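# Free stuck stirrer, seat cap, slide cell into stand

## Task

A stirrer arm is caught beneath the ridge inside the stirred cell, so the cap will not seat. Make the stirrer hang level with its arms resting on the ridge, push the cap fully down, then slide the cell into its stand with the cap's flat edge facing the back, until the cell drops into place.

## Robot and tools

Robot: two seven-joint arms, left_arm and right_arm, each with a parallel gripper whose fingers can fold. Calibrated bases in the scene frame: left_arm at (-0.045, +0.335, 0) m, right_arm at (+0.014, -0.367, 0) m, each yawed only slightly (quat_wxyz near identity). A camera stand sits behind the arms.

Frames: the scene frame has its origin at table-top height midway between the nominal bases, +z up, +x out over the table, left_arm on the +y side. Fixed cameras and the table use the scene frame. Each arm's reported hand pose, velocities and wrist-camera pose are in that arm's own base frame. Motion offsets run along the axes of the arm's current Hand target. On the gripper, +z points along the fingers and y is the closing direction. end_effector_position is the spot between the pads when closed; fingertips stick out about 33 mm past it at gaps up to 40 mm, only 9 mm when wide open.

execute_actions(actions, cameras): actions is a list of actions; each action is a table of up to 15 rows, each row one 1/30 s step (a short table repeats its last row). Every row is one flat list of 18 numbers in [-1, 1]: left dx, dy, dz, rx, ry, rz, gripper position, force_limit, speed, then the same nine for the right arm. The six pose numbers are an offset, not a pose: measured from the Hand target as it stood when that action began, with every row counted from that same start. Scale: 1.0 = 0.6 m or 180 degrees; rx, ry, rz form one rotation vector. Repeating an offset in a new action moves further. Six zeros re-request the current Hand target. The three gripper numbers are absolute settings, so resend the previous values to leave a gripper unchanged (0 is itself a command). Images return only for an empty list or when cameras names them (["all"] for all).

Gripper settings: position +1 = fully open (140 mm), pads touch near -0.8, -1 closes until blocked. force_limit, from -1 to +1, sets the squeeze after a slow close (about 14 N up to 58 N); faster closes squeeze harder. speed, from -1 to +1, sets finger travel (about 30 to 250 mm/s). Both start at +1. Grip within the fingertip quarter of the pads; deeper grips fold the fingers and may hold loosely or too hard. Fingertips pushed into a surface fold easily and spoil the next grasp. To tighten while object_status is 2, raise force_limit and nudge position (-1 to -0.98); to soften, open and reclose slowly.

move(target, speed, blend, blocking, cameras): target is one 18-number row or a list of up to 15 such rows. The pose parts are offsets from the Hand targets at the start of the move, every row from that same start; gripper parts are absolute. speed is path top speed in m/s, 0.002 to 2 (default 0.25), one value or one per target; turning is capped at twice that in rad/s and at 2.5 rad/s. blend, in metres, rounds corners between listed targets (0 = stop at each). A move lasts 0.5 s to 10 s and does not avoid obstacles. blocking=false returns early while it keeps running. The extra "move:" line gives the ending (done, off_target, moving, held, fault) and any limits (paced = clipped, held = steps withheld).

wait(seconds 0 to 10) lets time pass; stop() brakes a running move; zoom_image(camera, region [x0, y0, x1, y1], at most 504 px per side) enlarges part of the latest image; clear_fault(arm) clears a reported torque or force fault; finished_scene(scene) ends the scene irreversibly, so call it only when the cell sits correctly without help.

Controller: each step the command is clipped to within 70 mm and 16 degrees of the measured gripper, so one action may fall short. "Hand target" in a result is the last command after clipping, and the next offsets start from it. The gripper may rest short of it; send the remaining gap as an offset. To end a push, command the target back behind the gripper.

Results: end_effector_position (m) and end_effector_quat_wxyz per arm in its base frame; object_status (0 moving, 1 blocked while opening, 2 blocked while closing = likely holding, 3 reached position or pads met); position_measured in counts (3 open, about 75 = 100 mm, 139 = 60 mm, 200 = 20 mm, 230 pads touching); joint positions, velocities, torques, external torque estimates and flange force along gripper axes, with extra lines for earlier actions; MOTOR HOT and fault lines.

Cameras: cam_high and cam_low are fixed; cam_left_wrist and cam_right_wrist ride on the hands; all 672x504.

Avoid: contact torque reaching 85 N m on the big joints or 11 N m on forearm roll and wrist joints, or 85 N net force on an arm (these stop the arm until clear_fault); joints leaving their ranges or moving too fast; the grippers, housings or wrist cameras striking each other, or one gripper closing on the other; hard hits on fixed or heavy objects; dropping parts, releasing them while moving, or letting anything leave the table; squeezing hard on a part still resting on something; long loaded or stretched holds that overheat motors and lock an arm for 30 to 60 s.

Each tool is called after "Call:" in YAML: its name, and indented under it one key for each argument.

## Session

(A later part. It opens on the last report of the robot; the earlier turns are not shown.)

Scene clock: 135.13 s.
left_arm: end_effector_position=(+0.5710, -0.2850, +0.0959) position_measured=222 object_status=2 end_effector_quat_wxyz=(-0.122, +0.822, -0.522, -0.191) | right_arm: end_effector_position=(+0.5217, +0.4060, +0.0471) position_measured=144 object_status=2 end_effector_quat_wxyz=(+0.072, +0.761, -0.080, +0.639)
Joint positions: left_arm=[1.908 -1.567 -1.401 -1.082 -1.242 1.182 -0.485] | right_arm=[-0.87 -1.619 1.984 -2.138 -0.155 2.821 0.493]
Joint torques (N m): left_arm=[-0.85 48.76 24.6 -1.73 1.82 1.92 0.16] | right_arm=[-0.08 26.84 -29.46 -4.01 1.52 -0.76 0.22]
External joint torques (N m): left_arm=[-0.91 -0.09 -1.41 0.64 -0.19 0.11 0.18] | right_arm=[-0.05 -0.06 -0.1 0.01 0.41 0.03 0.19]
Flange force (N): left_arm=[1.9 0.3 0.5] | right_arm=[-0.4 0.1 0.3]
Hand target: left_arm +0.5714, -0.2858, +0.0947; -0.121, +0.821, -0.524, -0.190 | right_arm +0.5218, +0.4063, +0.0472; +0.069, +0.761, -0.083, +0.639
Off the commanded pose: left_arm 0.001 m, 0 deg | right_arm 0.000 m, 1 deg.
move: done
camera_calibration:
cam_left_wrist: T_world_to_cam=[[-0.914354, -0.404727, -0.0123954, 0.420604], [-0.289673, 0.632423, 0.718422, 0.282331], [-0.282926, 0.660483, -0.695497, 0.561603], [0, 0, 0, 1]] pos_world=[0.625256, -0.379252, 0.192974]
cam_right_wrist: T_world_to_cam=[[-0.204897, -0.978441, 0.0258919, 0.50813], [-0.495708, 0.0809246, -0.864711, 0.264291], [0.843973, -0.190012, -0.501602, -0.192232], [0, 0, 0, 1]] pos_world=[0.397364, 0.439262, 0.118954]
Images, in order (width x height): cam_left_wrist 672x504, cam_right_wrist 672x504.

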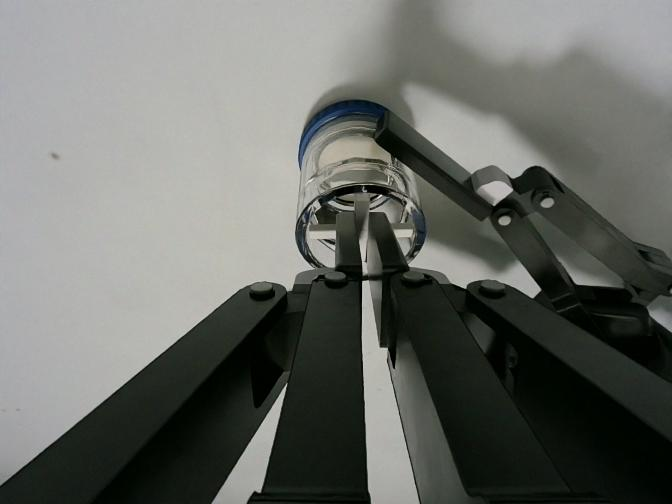

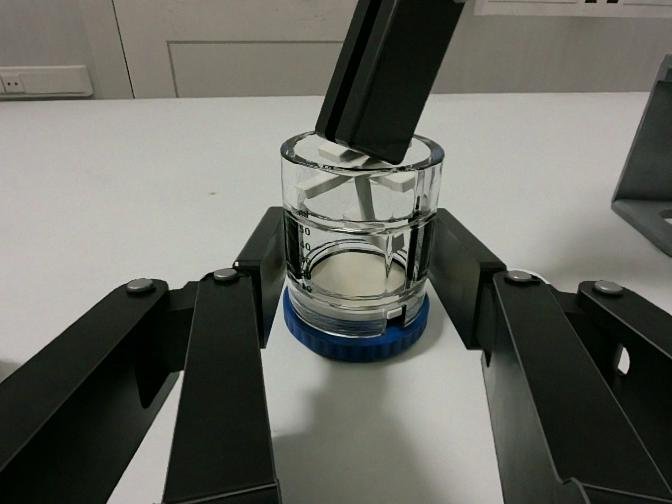

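Call:
move:
  target: [0.0055,0.0,0.0075,0,0,0,-1,-0.05,-1,0,0,0,0,0,0,-1,-1,-1]
  speed: 0.02
  cameras: ["cam_left_wrist","cam_right_wrist"]

Call:
zoom_image:
  camera: "cam_right_wrist"
  region: [270, 100, 450, 280]

Scene clock: 136.17 s.
left_arm: end_effector_position=(+0.5712, -0.2852, +0.0907) position_measured=222 object_status=2 end_effector_quat_wxyz=(-0.122, +0.821, -0.524, -0.192) | right_arm: end_effector_position=(+0.5217, +0.4060, +0.0471) position_measured=144 object_status=2 end_effector_quat_wxyz=(+0.072, +0.761, -0.080, +0.639)
Joint positions: left_arm=[1.908 -1.571 -1.408 -1.082 -1.243 1.188 -0.485] | right_arm=[-0.87 -1.619 1.984 -2.138 -0.155 2.821 0.493]
Joint torques (N m): left_arm=[-0.61 48.79 23.98 -1.54 1.58 2.1 -0.06] | right_arm=[0.11 26.94 -29.44 -4.01 1.51 -0.81 0.27]
External joint torques (N m): left_arm=[-0.56 -0.25 -2.17 0.78 -0.43 0.28 -0.05] | right_arm=[0.16 0.06 -0.09 0.04 0.41 -0.01 0.24]
Flange force (N): left_arm=[5.2 -1.9 0.0] | right_arm=[-0.4 0.3 -0.4]
Hand target: left_arm +0.5718, -0.2867, +0.0892; -0.121, +0.821, -0.524, -0.190 | right_arm +0.5218, +0.4063, +0.0472; +0.069, +0.761, -0.083, +0.639
Off the commanded pose: left_arm 0.002 m, 0 deg | right_arm 0.000 m, 1 deg.
move: done
camera_calibration:
cam_left_wrist: T_world_to_cam=[[-0.915433, -0.402342, -0.0101438, 0.421662], [-0.286269, 0.633206, 0.719097, 0.284404], [-0.2829, 0.661189, -0.694836, 0.558271], [0, 0, 0, 1]] pos_world=[0.625354, -0.379556, 0.18767]
cam_right_wrist: T_world_to_cam=[[-0.204897, -0.978441, 0.0258919, 0.50813], [-0.495708, 0.0809246, -0.864711, 0.264291], [0.843973, -0.190012, -0.501602, -0.192232], [0, 0, 0, 1]] pos_world=[0.397364, 0.439262, 0.118954]
Images, in order (width x height): cam_left_wrist 672x504, cam_right_wrist 672x504.

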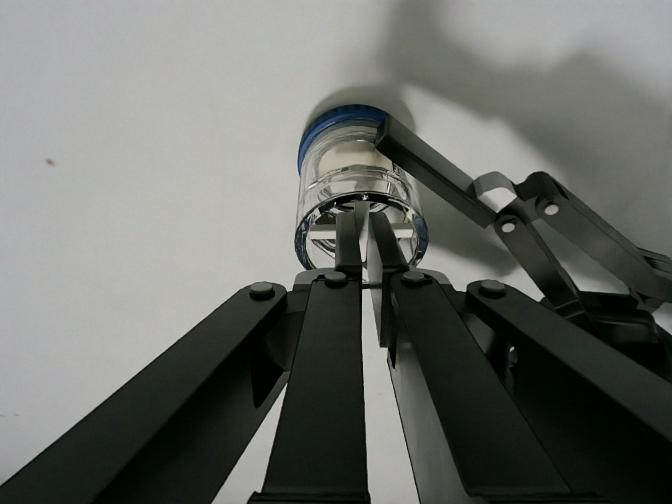

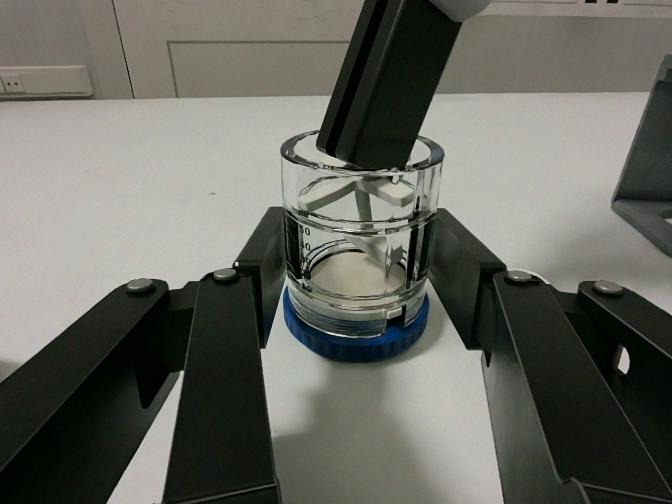

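Scaled by 2.800 from the camera's 672x504 image, which has a finer 960x720 frame.

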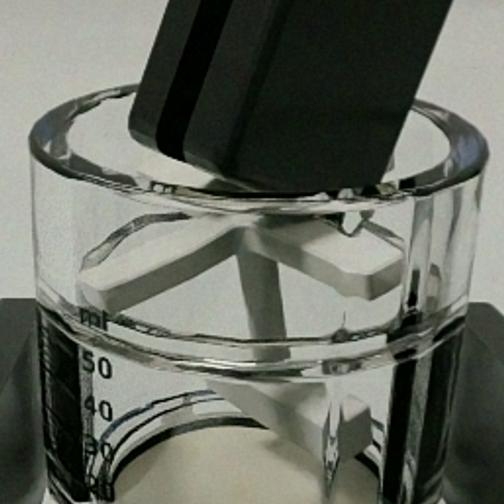

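Call:
move:
  target: [0.0018,0.0,0.0028,0,0,0,-1,-0.05,-1,0,0,0,0,0,0,-1,-1,-1]
  speed: 0.02
  cameras: ["cam_left_wrist","cam_right_wrist"]

Call:
zoom_image:
  camera: "cam_right_wrist"
  region: [270, 100, 450, 280]

Call:
zoom_image:
  camera: "cam_left_wrist"
  region: [290, 130, 440, 280]

Scene clock: 137.23 s.
left_arm: end_effector_position=(+0.5713, -0.2853, +0.0901) position_measured=222 object_status=2 end_effector_quat_wxyz=(-0.121, +0.821, -0.524, -0.191) | right_arm: end_effector_position=(+0.5217, +0.4060, +0.0471) position_measured=144 object_status=2 end_effector_quat_wxyz=(+0.072, +0.761, -0.080, +0.639)
Joint positions: left_arm=[1.908 -1.572 -1.409 -1.082 -1.243 1.189 -0.485] | right_arm=[-0.87 -1.619 1.984 -2.138 -0.155 2.821 0.493]
Joint torques (N m): left_arm=[-0.78 47.61 23.21 -1.45 1.36 2.28 -0.12] | right_arm=[0.14 26.89 -29.38 -4.12 1.51 -0.8 0.21]
External joint torques (N m): left_arm=[-0.67 -1.54 -3.01 0.84 -0.65 0.47 -0.11] | right_arm=[0.27 0.12 -0.15 -0.01 0.42 0.01 0.18]
Flange force (N): left_arm=[5.7 -1.3 2.8] | right_arm=[0.0 0.6 -0.8]
Hand target: left_arm +0.5719, -0.2869, +0.0872; -0.121, +0.821, -0.524, -0.190 | right_arm +0.5218, +0.4063, +0.0472; +0.069, +0.761, -0.083, +0.639
Off the commanded pose: left_arm 0.003 m, 0 deg | right_arm 0.000 m, 1 deg.
move: done
camera_calibration:
cam_left_wrist: T_world_to_cam=[[-0.91565, -0.401855, -0.00993187, 0.421988], [-0.285874, 0.633613, 0.718895, 0.2848], [-0.282598, 0.661095, -0.695047, 0.557834], [0, 0, 0, 1]] pos_world=[0.625453, -0.379657, 0.187171]
cam_right_wrist: T_world_to_cam=[[-0.204897, -0.978441, 0.0258919, 0.50813], [-0.495708, 0.0809246, -0.864711, 0.264291], [0.843973, -0.190012, -0.501602, -0.192232], [0, 0, 0, 1]] pos_world=[0.397364, 0.439262, 0.118954]
Images, in order (width x height): cam_left_wrist 672x504, cam_right_wrist 672x504.

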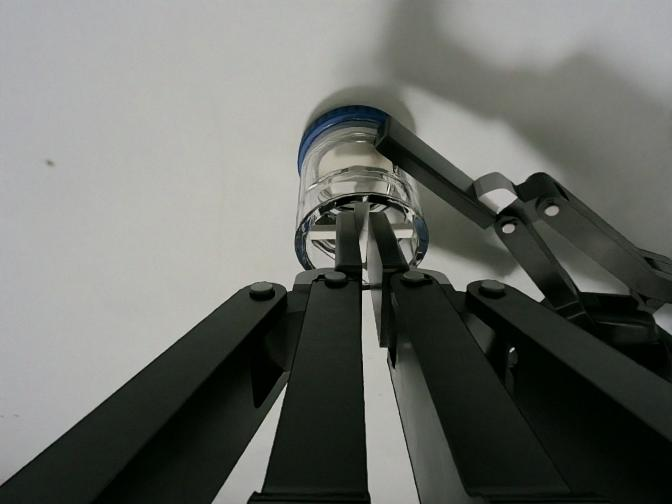

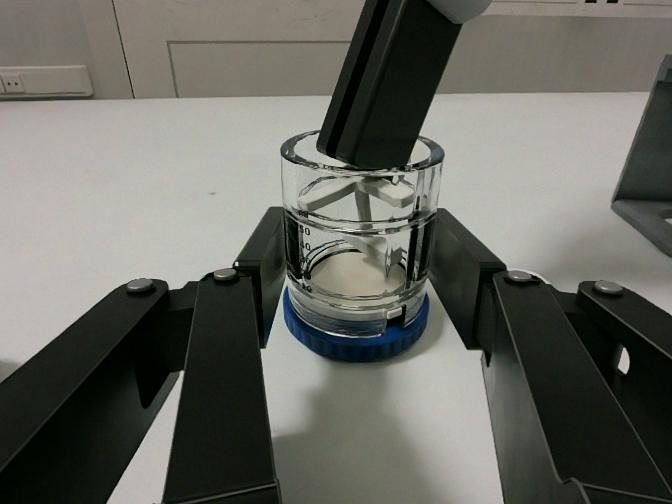

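Scaled by 2.800 from the camera's 672x504 image, which has a finer 960x720 frame.

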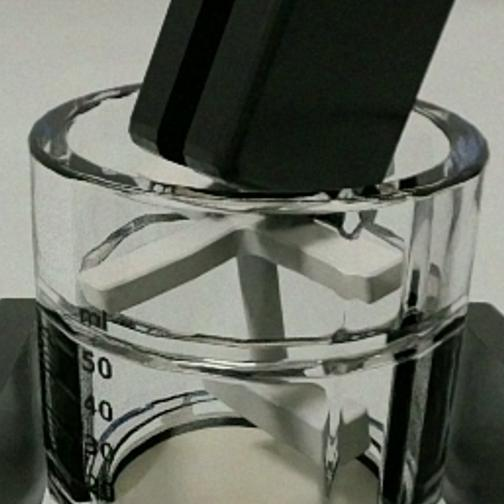

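Scaled by 3.360 from the camera's 672x504 image, which has a finer 960x720 frame.

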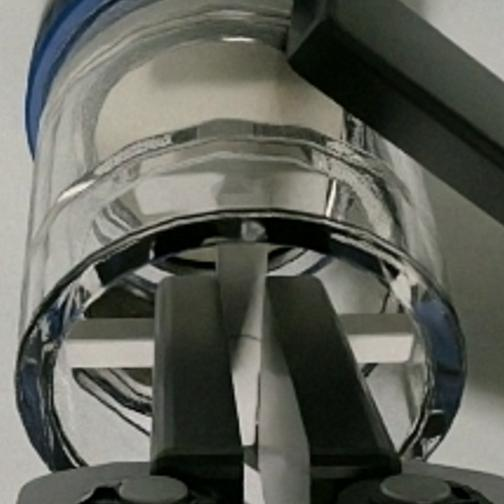

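Call:
move:
  target:
    - [0,0,0,0,0,0,-0.64,-0.05,-0.9,0,0,0,0,0,0,-1,-1,-1]
    - [0.0,0.0,-0.1,0,0,0,-0.64,-0.05,-0.9,0,0,0,0,0,0,-1,-1,-1]
  speed: 0.06
  cameras: ["cam_left_wrist","cam_right_wrist"]

Call:
zoom_image:
  camera: "cam_right_wrist"
  region: [270, 100, 450, 280]

Call:
zoom_image:
  camera: "cam_left_wrist"
  region: [290, 80, 440, 230]

Scene clock: 140.23 s.
left_arm: end_effector_position=(+0.5839, -0.3107, +0.1406) position_measured=210 object_status=3 end_effector_quat_wxyz=(-0.122, +0.820, -0.527, -0.189) | right_arm: end_effector_position=(+0.5220, +0.4054, +0.0471) position_measured=144 object_status=2 end_effector_quat_wxyz=(+0.072, +0.761, -0.080, +0.639)
Joint positions: left_arm=[2.067 -1.466 -1.404 -0.769 -1.241 1.097 -0.604] | right_arm=[-0.871 -1.619 1.984 -2.138 -0.155 2.821 0.493]
Joint velocities: left_arm=[0 0 -0.001 -0.001 0 0 -0.006] | right_arm=[within noise]
Joint torques (N m): left_arm=[0.28 54.25 19 -0.73 1.93 1.43 -0.3] | right_arm=[0.07 26.82 -29.66 -3.93 1.49 -0.81 0.23]
External joint torques (N m): left_arm=[0.38 0.87 -1.65 1.05 -0.03 -0.29 -0.29] | right_arm=[0.01 -0.1 -0.34 0.05 0.39 -0.03 0.2]
Flange force (N): left_arm=[0.0 0.0 0.0] | right_arm=[-0.2 -0.2 0.2]
Hand target: left_arm +0.5830, -0.3108, +0.1411; -0.121, +0.821, -0.524, -0.190 | right_arm +0.5218, +0.4063, +0.0472; +0.069, +0.761, -0.083, +0.639
Off the commanded pose: left_arm 0.001 m, 0 deg | right_arm 0.001 m, 1 deg.
move: done
camera_calibration:
cam_left_wrist: T_world_to_cam=[[-0.918613, -0.394956, -0.0126149, 0.428079], [-0.283916, 0.637471, 0.716256, 0.268592], [-0.274848, 0.661544, -0.697724, 0.609211], [0, 0, 0, 1]] pos_world=[0.636937, -0.405167, 0.238081]
cam_right_wrist: T_world_to_cam=[[-0.205791, -0.978253, 0.0259098, 0.508076], [-0.495602, 0.0813545, -0.864731, 0.264242], [0.843818, -0.190794, -0.501567, -0.192157], [0, 0, 0, 1]] pos_world=[0.397662, 0.438867, 0.118954]
Images, in order (width x height): cam_left_wrist 672x504, cam_right_wrist 672x504.

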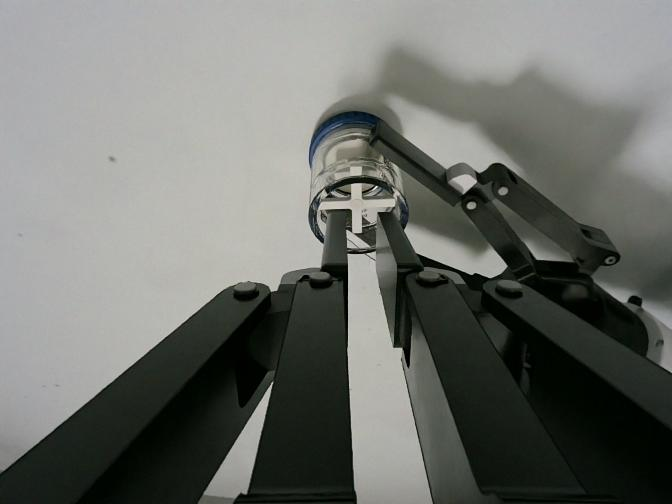

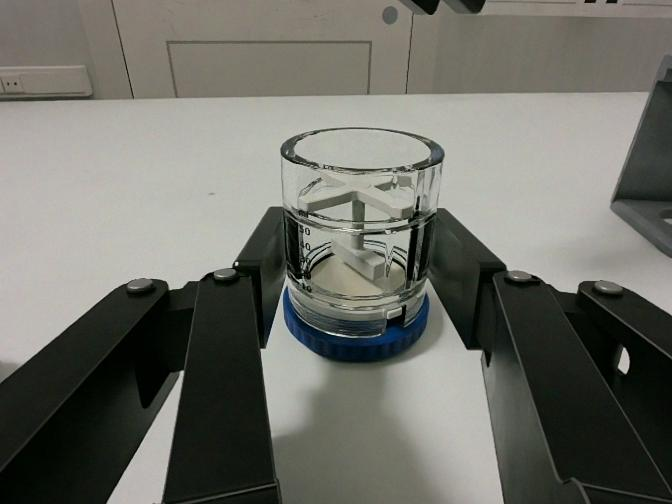

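Scaled by 2.800 from the camera's 672x504 image, which has a finer 960x720 frame.

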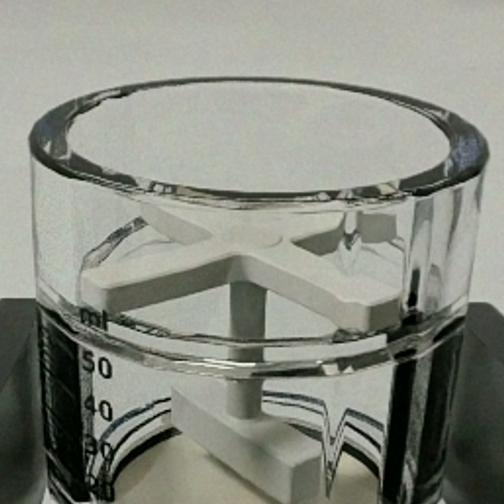

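Scaled by 3.360 from the camera's 672x504 image, which has a finer 960x720 frame.

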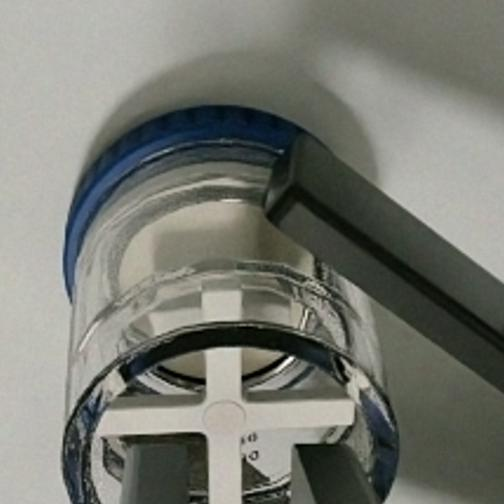

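Call:
move:
  target:
    - [0,0,-0.06,0,0,0,-0.4,-0.05,0,0,0,0,0,0,0,-1,-1,-1]
    - [-0.355,-0.085,0.062,0,0.144,0,-0.4,-0.05,0,0,0,0,0,0,0,-1,-1,-1]
  speed: 0.2
  blend: 0.02
  cameras: ["cam_left_wrist","cam_high"]

Call:
zoom_image:
  camera: "cam_left_wrist"
  region: [260, 120, 460, 320]

Scene clock: 143.77 s.
left_arm: end_effector_position=(+0.5409, -0.1002, +0.2011) position_measured=179 object_status=3 end_effector_quat_wxyz=(+0.000, +0.845, -0.536, -0.003) | right_arm: end_effector_position=(+0.5220, +0.4054, +0.0471) position_measured=144 object_status=2 end_effector_quat_wxyz=(+0.072, +0.761, -0.080, +0.639)
Joint positions: left_arm=[1.703 -1.383 -1.258 -1.971 -1.264 1.362 0.154] | right_arm=[-0.871 -1.619 1.984 -2.138 -0.155 2.821 0.493]
Joint velocities: left_arm=[0.001 0.001 0 -0.001 0 0 0.006] | right_arm=[within noise]
Joint torques (N m): left_arm=[-0.84 27.89 27.7 6.28 0.35 2.63 0.18] | right_arm=[0.05 26.81 -29.64 -3.94 1.5 -0.81 0.24]
External joint torques (N m): left_arm=[-0.73 0.32 -1.98 0.31 -0.39 0.08 0.18] | right_arm=[0.1 -0.05 -0.39 0.11 0.4 -0.01 0.2]
Flange force (N): left_arm=[1.4 -1.0 3.2] | right_arm=[-0.2 -0.2 0.0]
Hand target: left_arm +0.5419, -0.1008, +0.2011; +0.000, +0.843, -0.538, -0.001 | right_arm +0.5218, +0.4063, +0.0472; +0.069, +0.761, -0.083, +0.639
Off the commanded pose: left_arm 0.001 m, 0 deg | right_arm 0.001 m, 1 deg.
move: done; blend cut to 0.018 m at target 1
camera_calibration:
cam_left_wrist: T_world_to_cam=[[-0.91068, -0.412776, -0.0166416, 0.467279], [-0.392965, 0.853138, 0.343124, 0.234568], [-0.127436, 0.319016, -0.939143, 0.434805], [0, 0, 0, 1]] pos_world=[0.573129, -0.145947, 0.335634]
Images, in order (width x height): cam_high 672x504, cam_left_wrist 672x504.

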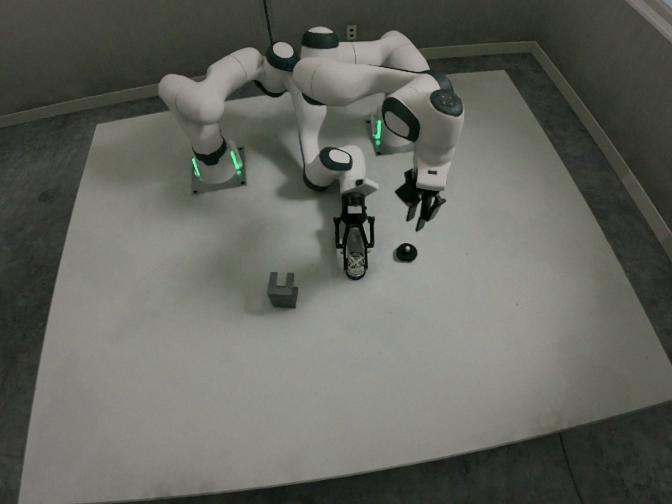

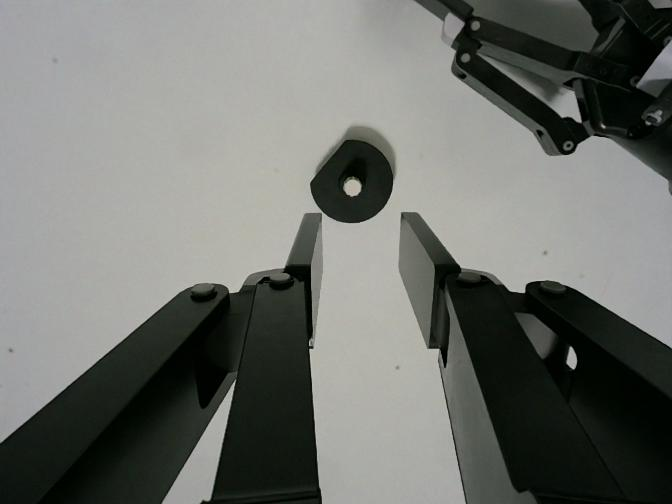

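Scaled by 2.520 from the camera's 672x504 image, which has a finer 960x720 frame.

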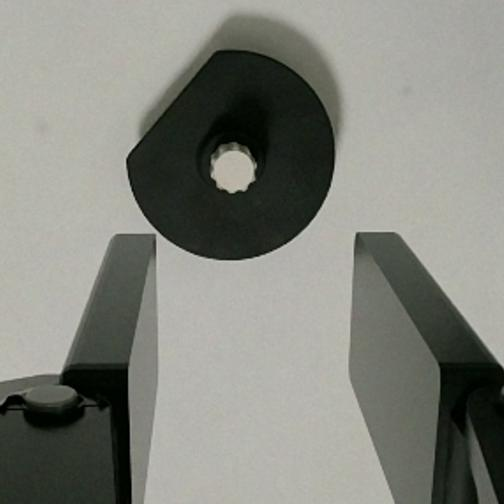

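Call:
move:
  target:
    - [-0.005,0,0.19,0,0,0,-0.4,-0.05,0,0,0,0,0,0,0,-1,-1,-1]
    - [-0.005,0,0.2425,0,0,0,-0.4,-0.05,0,0,0,0,0,0,0,-1,-1,-1]
    - [-0.005,0,0.2425,0,0,0,-1,-0.05,-1,0,0,0,0,0,0,-1,-1,-1]
  speed: [0.15,0.05,0.05]

Call:
wait:
  seconds: 1
  cameras: ["cam_left_wrist"]

Call:
zoom_image:
  camera: "cam_left_wrist"
  region: [260, 120, 460, 320]

Scene clock: 147.77 s.
left_arm: end_effector_position=(+0.5396, -0.0980, +0.0558) position_measured=202 object_status=0 end_effector_quat_wxyz=(+0.001, +0.844, -0.537, -0.002) | right_arm: end_effector_position=(+0.5220, +0.4054, +0.0471) position_measured=144 object_status=2 end_effector_quat_wxyz=(+0.072, +0.761, -0.080, +0.639)
Joint positions: left_arm=[1.662 -1.53 -1.497 -2.1 -1.494 1.524 0.186] | right_arm=[-0.871 -1.619 1.984 -2.138 -0.155 2.821 0.493]
Joint torques (N m): left_arm=[-0.83 26.37 28.68 2 0.27 2.63 0.19] | right_arm=[0.13 26.77 -29.66 -3.98 1.49 -0.8 0.26]
External joint torques (N m): left_arm=[-0.75 -0.57 -2.34 0.44 -0.48 0.08 0.19] | right_arm=[0.14 -0.07 -0.4 0.03 0.4 -0.01 0.23]
Flange force (N): left_arm=[0.9 0.5 5.6] | right_arm=[-0.1 0.1 -0.1]
Hand target: left_arm +0.5405, -0.0979, +0.0556; +0.000, +0.843, -0.538, -0.001 | right_arm +0.5218, +0.4063, +0.0472; +0.069, +0.761, -0.083, +0.639
Off the commanded pose: left_arm 0.001 m, 0 deg | right_arm 0.001 m, 1 deg.
move: done

Scene clock: 148.77 s.
left_arm: end_effector_position=(+0.5396, -0.0980, +0.0558) position_measured=202 object_status=2 end_effector_quat_wxyz=(+0.001, +0.844, -0.537, -0.002) | right_arm: end_effector_position=(+0.5220, +0.4054, +0.0471) position_measured=144 object_status=2 end_effector_quat_wxyz=(+0.072, +0.761, -0.080, +0.639)
Joint positions: left_arm=[1.662 -1.53 -1.497 -2.1 -1.494 1.524 0.186] | right_arm=[-0.871 -1.619 1.984 -2.138 -0.155 2.821 0.493]
Joint torques (N m): left_arm=[-0.82 26.39 28.63 1.99 0.29 2.64 0.19] | right_arm=[0.06 26.82 -29.63 -3.97 1.5 -0.79 0.26]
External joint torques (N m): left_arm=[-0.92 -0.4 -2.17 0.57 -0.47 0.1 0.19] | right_arm=[0.13 -0.03 -0.33 0.09 0.4 0 0.23]
Flange force (N): left_arm=[1.1 0.7 5.2] | right_arm=[-0.2 0.0 -0.1]
Hand target: left_arm +0.5405, -0.0979, +0.0556; +0.000, +0.843, -0.538, -0.001 | right_arm +0.5218, +0.4063, +0.0472; +0.069, +0.761, -0.083, +0.639
Tool commands: left_gripper/position=-1.0 left_gripper/force_limit=-0.05 left_gripper/speed=-1.0 right_gripper/position=-1.0 right_gripper/force_limit=-1.0 right_gripper/speed=-1.0
Off the commanded pose: left_arm 0.001 m, 0 deg | right_arm 0.001 m, 1 deg.
wait: 1.00 s; at rest by 0.17 s
camera_calibration:
cam_left_wrist: T_world_to_cam=[[-0.911715, -0.410536, -0.0153702, 0.465199], [-0.390763, 0.855039, 0.340901, 0.281068], [-0.12681, 0.31681, -0.939974, 0.297033], [0, 0, 0, 1]] pos_world=[0.571626, -0.143446, 0.190537]
Images, in order (width x height): cam_left_wrist 672x504.

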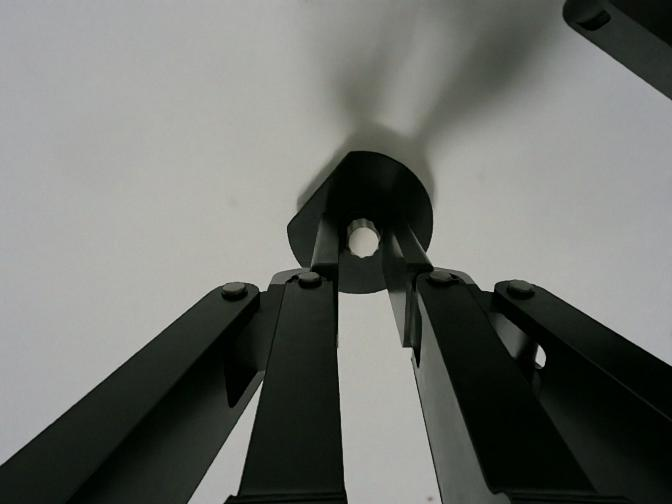

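Scaled by 2.520 from the camera's 672x504 image, which has a finer 960x720 frame.

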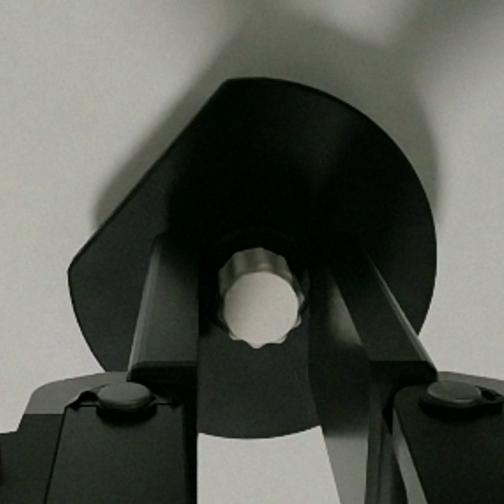

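Call:
move:
  target:
    - [0,0,-0.2407,0,0,0,-1,-0.05,-1,0,0,0,0,0,0,-1,-1,-1]
    - [0.2742,0.0857,-0.2407,0,0,-0.019,-1,-0.05,-1,0,0,0,0,0,0,-1,-1,-1]
    - [0.2742,0.0857,-0.144,0,0,-0.019,-1,-0.05,-1,0,0,0,0,0,0,-1,-1,-1]
  speed: [0.15,0.2,0.1]
  blend: 0.02
  cameras: ["cam_left_wrist","cam_right_wrist","cam_low"]

Call:
zoom_image:
  camera: "cam_left_wrist"
  region: [260, 120, 460, 320]

Call:
zoom_image:
  camera: "cam_right_wrist"
  region: [230, 0, 480, 250]

Scene clock: 153.17 s.
left_arm: end_effector_position=(+0.5617, -0.2684, +0.1409) position_measured=202 object_status=2 end_effector_quat_wxyz=(+0.001, +0.857, -0.515, -0.004) | right_arm: end_effector_position=(+0.5220, +0.4054, +0.0471) position_measured=144 object_status=2 end_effector_quat_wxyz=(+0.072, +0.761, -0.080, +0.639)
Joint positions: left_arm=[1.616 -1.475 -1.366 -1.762 -1.431 1.383 -0.229] | right_arm=[-0.871 -1.619 1.984 -2.138 -0.155 2.821 0.493]
Joint velocities: left_arm=[0.001 0 0 0 0 0 -0.006] | right_arm=[within noise]
Joint torques (N m): left_arm=[-0.82 33.9 30.55 2.73 0.28 2.73 -0.16] | right_arm=[0.06 26.79 -29.66 -3.93 1.5 -0.8 0.23]
External joint torques (N m): left_arm=[-0.86 -0.49 -0.96 0.54 -0.48 0.15 -0.16] | right_arm=[-0.05 -0.14 -0.4 0.03 0.4 -0.03 0.2]
Flange force (N): left_arm=[1.6 0.8 2.4] | right_arm=[-0.2 -0.2 0.4]
Hand target: left_arm +0.5631, -0.2689, +0.1417; +0.000, +0.858, -0.513, -0.001 | right_arm +0.5218, +0.4063, +0.0472; +0.069, +0.761, -0.083, +0.639
Off the commanded pose: left_arm 0.002 m, 0 deg | right_arm 0.001 m, 1 deg.
move: done
camera_calibration:
cam_left_wrist: T_world_to_cam=[[-0.889882, -0.455957, -0.0145618, 0.392157], [-0.432693, 0.833506, 0.343576, 0.423832], [-0.144519, 0.312043, -0.939012, 0.442316], [0, 0, 0, 1]] pos_world=[0.596286, -0.312481, 0.275432]
cam_right_wrist: T_world_to_cam=[[-0.205791, -0.978253, 0.0259098, 0.508076], [-0.495602, 0.0813545, -0.864731, 0.264242], [0.843818, -0.190794, -0.501567, -0.192157], [0, 0, 0, 1]] pos_world=[0.397662, 0.438867, 0.118954]
Images, in order (width x height): cam_low 672x504, cam_left_wrist 672x504, cam_right_wrist 672x504.

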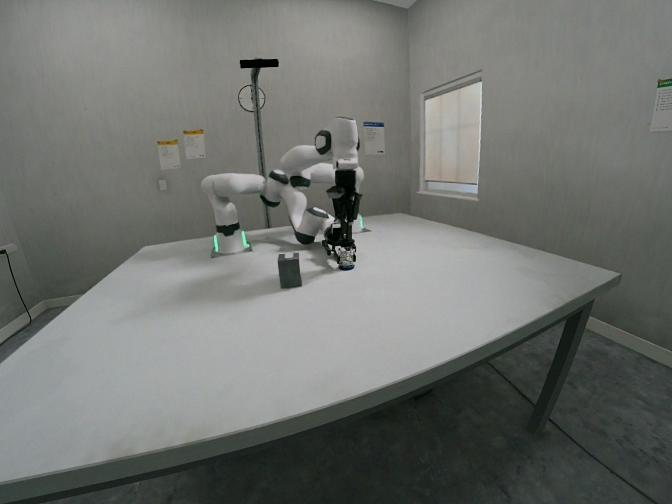

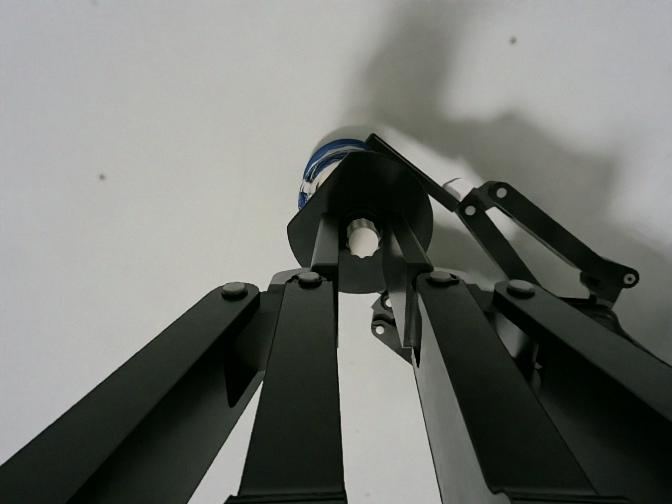

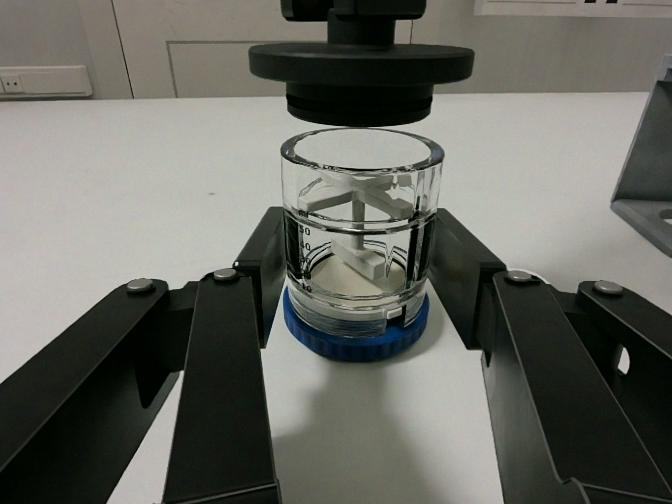

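Scaled by 2.520 from the camera's 672x504 image, which has a finer 960x720 frame.

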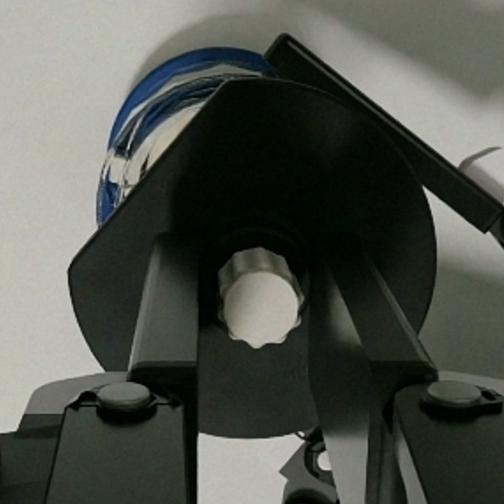

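Scaled by 2.016 from the camera's 672x504 image, which has a finer 960x720 frame.

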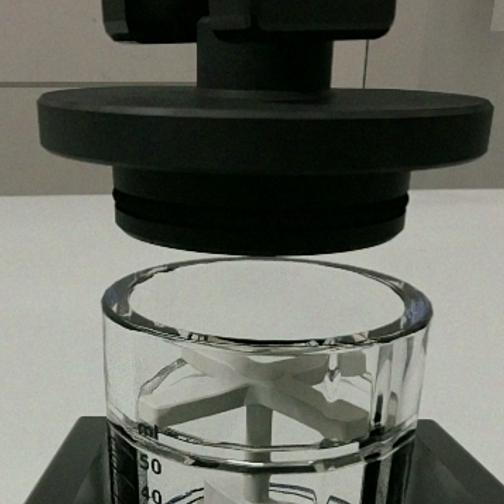

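Call:
zoom_image:
  camera: "cam_low"
  region: [325, 230, 370, 275]

Call:
move:
  target: [-0.0015,0.0005,0.0117,0,0,0,-1,-0.05,-1,0,0,0,0,0,0,-1,-1,-1]
  speed: 0.03
  cameras: ["cam_low","cam_right_wrist","cam_high"]

Call:
zoom_image:
  camera: "cam_low"
  region: [325, 230, 370, 275]

Call:
zoom_image:
  camera: "cam_high"
  region: [330, 240, 380, 290]

Call:
zoom_image:
  camera: "cam_right_wrist"
  region: [250, 20, 470, 240]

Scaled by 11.200 from the camera's 672x504 image, which has a finer 960x720 frame.

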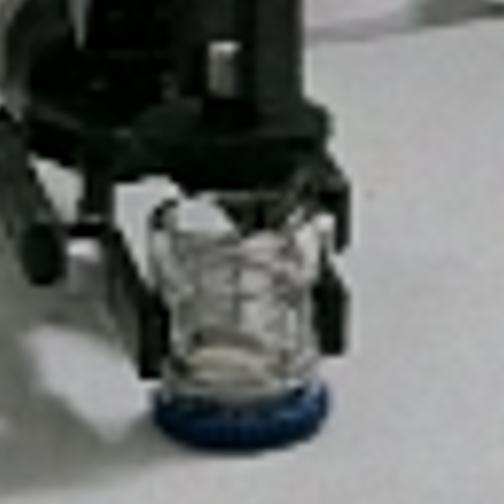

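Scene clock: 155.17 s.
left_arm: end_effector_position=(+0.5612, -0.2675, +0.1347) position_measured=202 object_status=2 end_effector_quat_wxyz=(+0.000, +0.858, -0.513, -0.003) | right_arm: end_effector_position=(+0.5220, +0.4054, +0.0471) position_measured=144 object_status=2 end_effector_quat_wxyz=(+0.072, +0.761, -0.080, +0.639)
Joint positions: left_arm=[1.611 -1.484 -1.373 -1.773 -1.44 1.39 -0.23] | right_arm=[-0.871 -1.619 1.984 -2.138 -0.155 2.821 0.493]
Joint velocities: left_arm=[-0.001 -0.002 0 -0.003 -0.005 0.004 0] | right_arm=[within noise]
Joint torques (N m): left_arm=[-0.9 33.67 29.92 2.49 0.31 2.76 -0.04] | right_arm=[0.1 26.83 -29.58 -3.94 1.49 -0.78 0.25]
External joint torques (N m): left_arm=[-0.91 -0.47 -1.61 0.41 -0.45 0.18 -0.04] | right_arm=[0.13 -0.05 -0.23 0.11 0.38 0.01 0.22]
Flange force (N): left_arm=[1.1 1.0 3.5] | right_arm=[-0.4 -0.1 -0.1]
Hand target: left_arm +0.5624, -0.2683, +0.1347; +0.000, +0.858, -0.513, -0.001 | right_arm +0.5218, +0.4063, +0.0472; +0.069, +0.761, -0.083, +0.639
Off the commanded pose: left_arm 0.001 m, 0 deg | right_arm 0.001 m, 1 deg.
move: done
camera_calibration:
cam_right_wrist: T_world_to_cam=[[-0.205791, -0.978253, 0.0259098, 0.508076], [-0.495602, 0.0813545, -0.864731, 0.264242], [0.843818, -0.190794, -0.501567, -0.192157], [0, 0, 0, 1]] pos_world=[0.397662, 0.438867, 0.118954]
Images, in order (width x height): cam_high 672x504, cam_low 672x504, cam_right_wrist 672x504.

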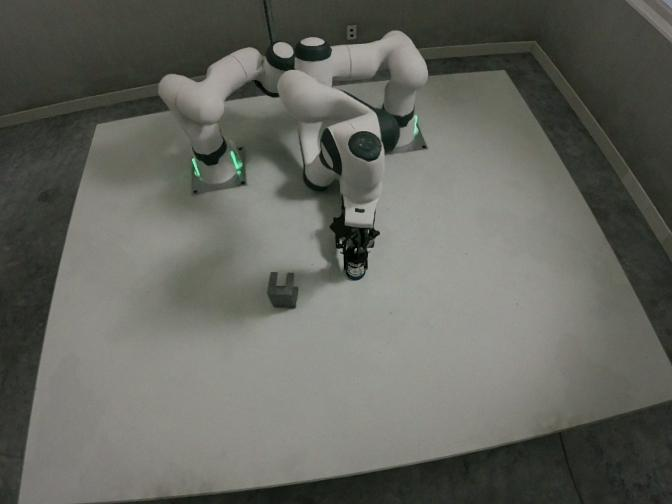

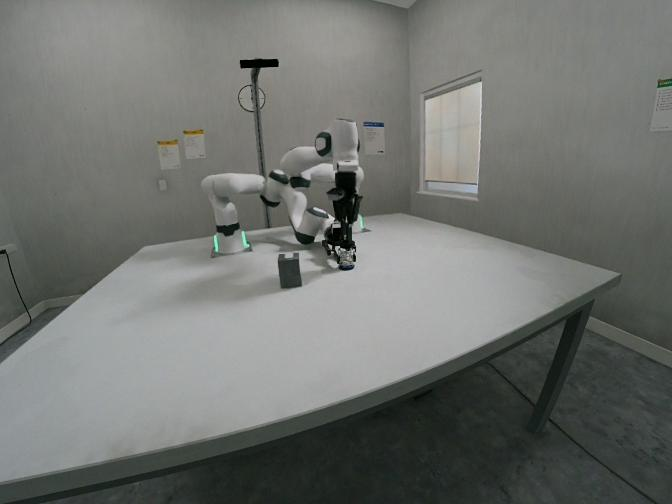

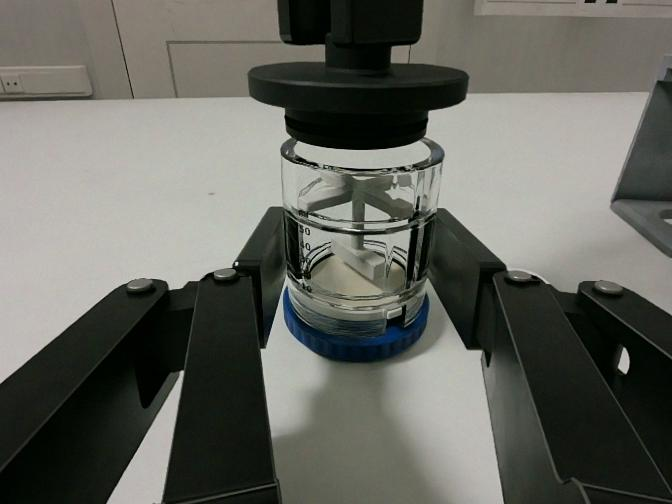

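Scaled by 11.200 from the camera's 672x504 image, which has a finer 960x720 frame.

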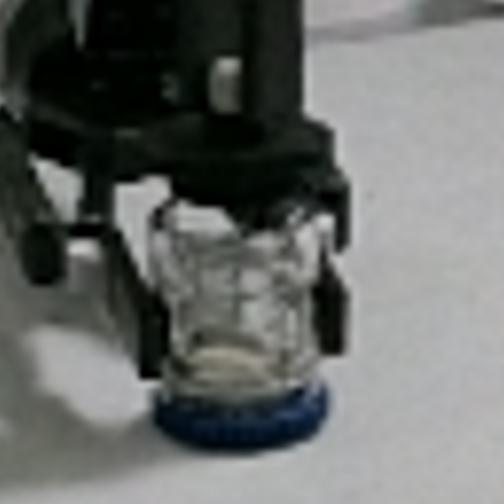

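Scaled by 10.080 from the camera's 672x504 image, which has a finer 960x720 frame.

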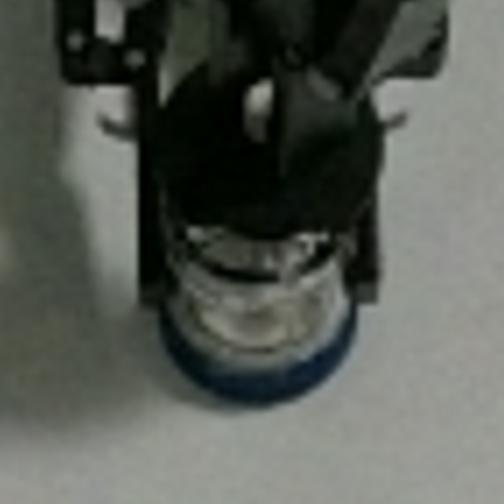

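Scaled by 2.291 from the camera's 672x504 image, which has a finer 960x720 frame.

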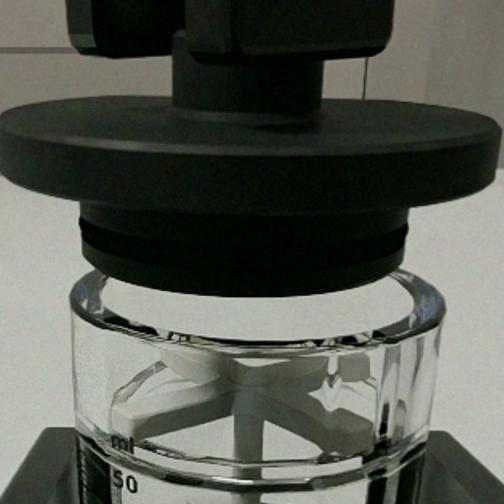

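Call:
move:
  target: [0.006,-0.003,0.0,0,0,0,-1,-0.05,-1,0,0,0,0,0,0,-1,-1,-1]
  speed: 0.03
  cameras: ["cam_left_wrist","cam_low","cam_right_wrist","cam_high"]

Call:
zoom_image:
  camera: "cam_left_wrist"
  region: [260, 120, 460, 320]

Call:
zoom_image:
  camera: "cam_high"
  region: [330, 240, 380, 290]

Call:
zoom_image:
  camera: "cam_right_wrist"
  region: [250, 20, 470, 240]

Scene clock: 158.07 s.
left_arm: end_effector_position=(+0.5638, -0.2698, +0.1345) position_measured=202 object_status=2 end_effector_quat_wxyz=(+0.000, +0.857, -0.515, -0.003) | right_arm: end_effector_position=(+0.5220, +0.4054, +0.0471) position_measured=144 object_status=2 end_effector_quat_wxyz=(+0.072, +0.761, -0.080, +0.639)
Joint positions: left_arm=[1.618 -1.484 -1.375 -1.76 -1.442 1.391 -0.233] | right_arm=[-0.871 -1.619 1.984 -2.138 -0.155 2.821 0.493]
Joint velocities: left_arm=[0.001 -0.001 0 0.002 -0.002 0 -0.006] | right_arm=[within noise]
Joint torques (N m): left_arm=[0.49 34.61 29.85 3.32 0.23 2.7 -0.21] | right_arm=[0.08 26.81 -29.63 -3.9 1.49 -0.8 0.26]
External joint torques (N m): left_arm=[0.65 0.14 -1.72 1.23 -0.52 0.12 -0.22] | right_arm=[0.02 -0.02 -0.49 0.1 0.4 -0.02 0.23]
Flange force (N): left_arm=[6.3 -5.6 1.5] | right_arm=[0.0 -0.4 0.2]
Hand target: left_arm +0.5657, -0.2706, +0.1347; +0.000, +0.858, -0.513, -0.001 | right_arm +0.5218, +0.4063, +0.0472; +0.069, +0.761, -0.083, +0.639
Off the commanded pose: left_arm 0.002 m, 0 deg | right_arm 0.001 m, 1 deg.
move: done
camera_calibration:
cam_left_wrist: T_world_to_cam=[[-0.889193, -0.457241, -0.016355, 0.392737], [-0.434535, 0.832766, 0.343047, 0.429112], [-0.143235, 0.312141, -0.939176, 0.436357], [0, 0, 0, 1]] pos_world=[0.598184, -0.31398, 0.269034]
cam_right_wrist: T_world_to_cam=[[-0.205791, -0.978253, 0.0259098, 0.508076], [-0.495602, 0.0813545, -0.864731, 0.264242], [0.843818, -0.190794, -0.501567, -0.192157], [0, 0, 0, 1]] pos_world=[0.397662, 0.438867, 0.118954]

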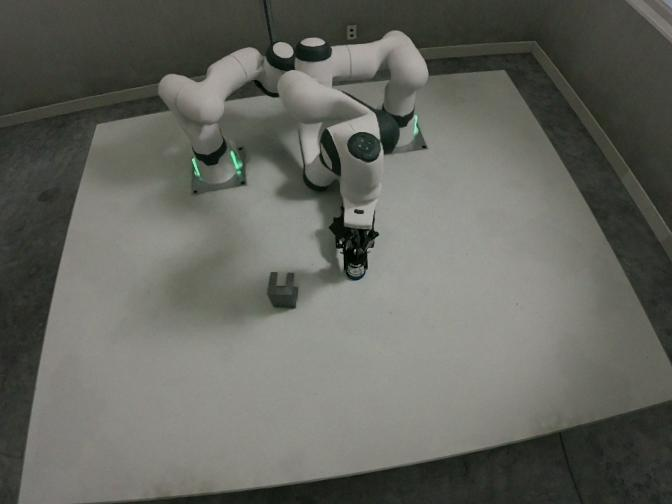

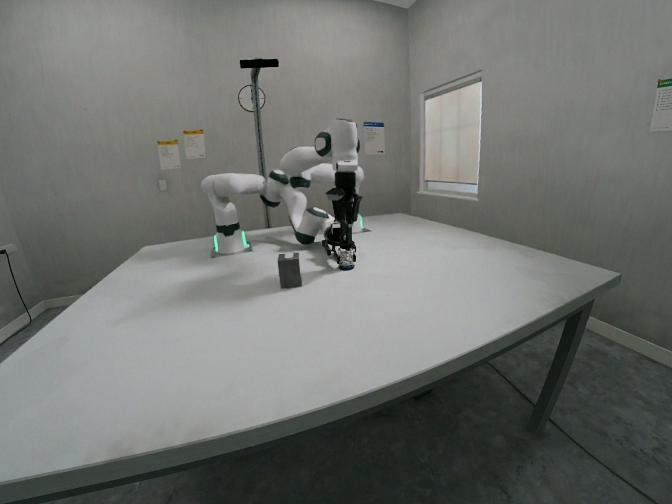

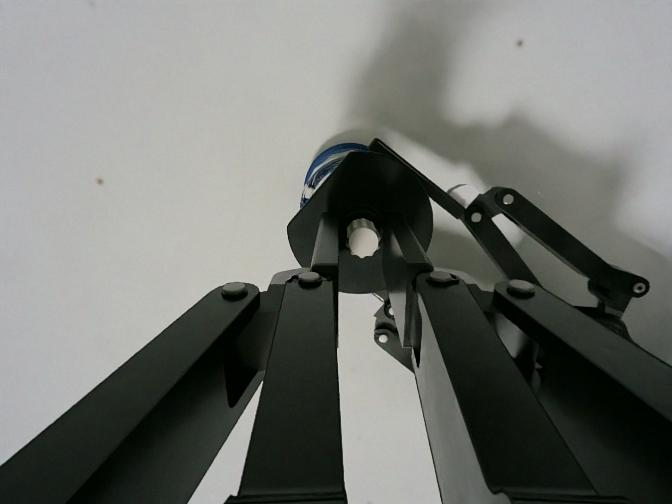

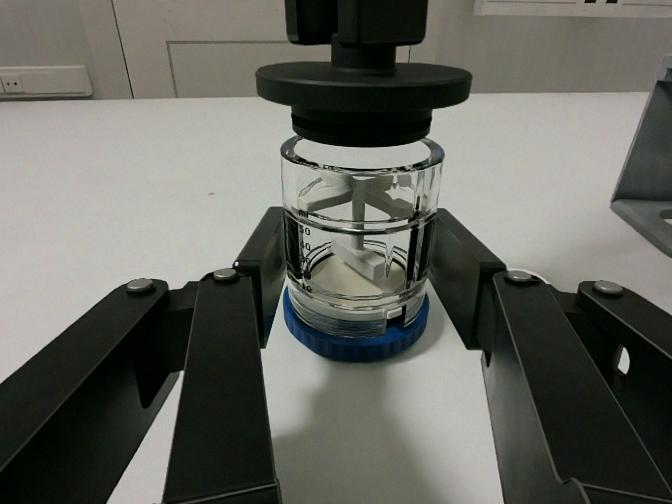

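Scaled by 2.520 from the camera's 672x504 image, which has a finer 960x720 frame.

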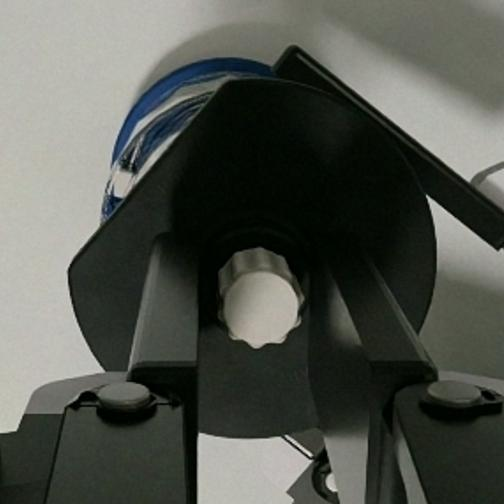

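Scaled by 10.080 from the camera's 672x504 image, which has a finer 960x720 frame.

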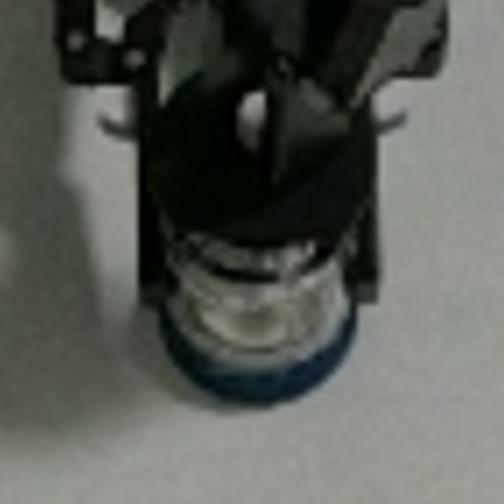

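Scaled by 2.291 from the camera's 672x504 image, which has a finer 960x720 frame.

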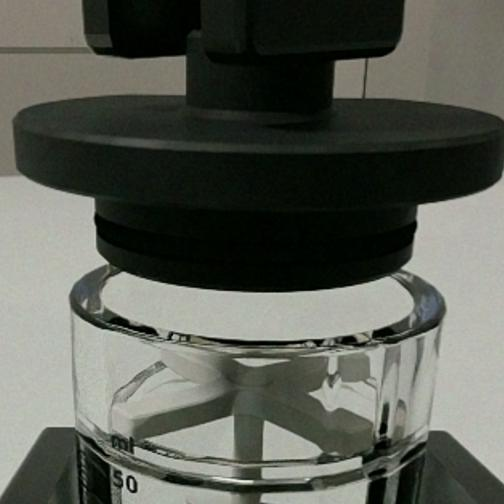

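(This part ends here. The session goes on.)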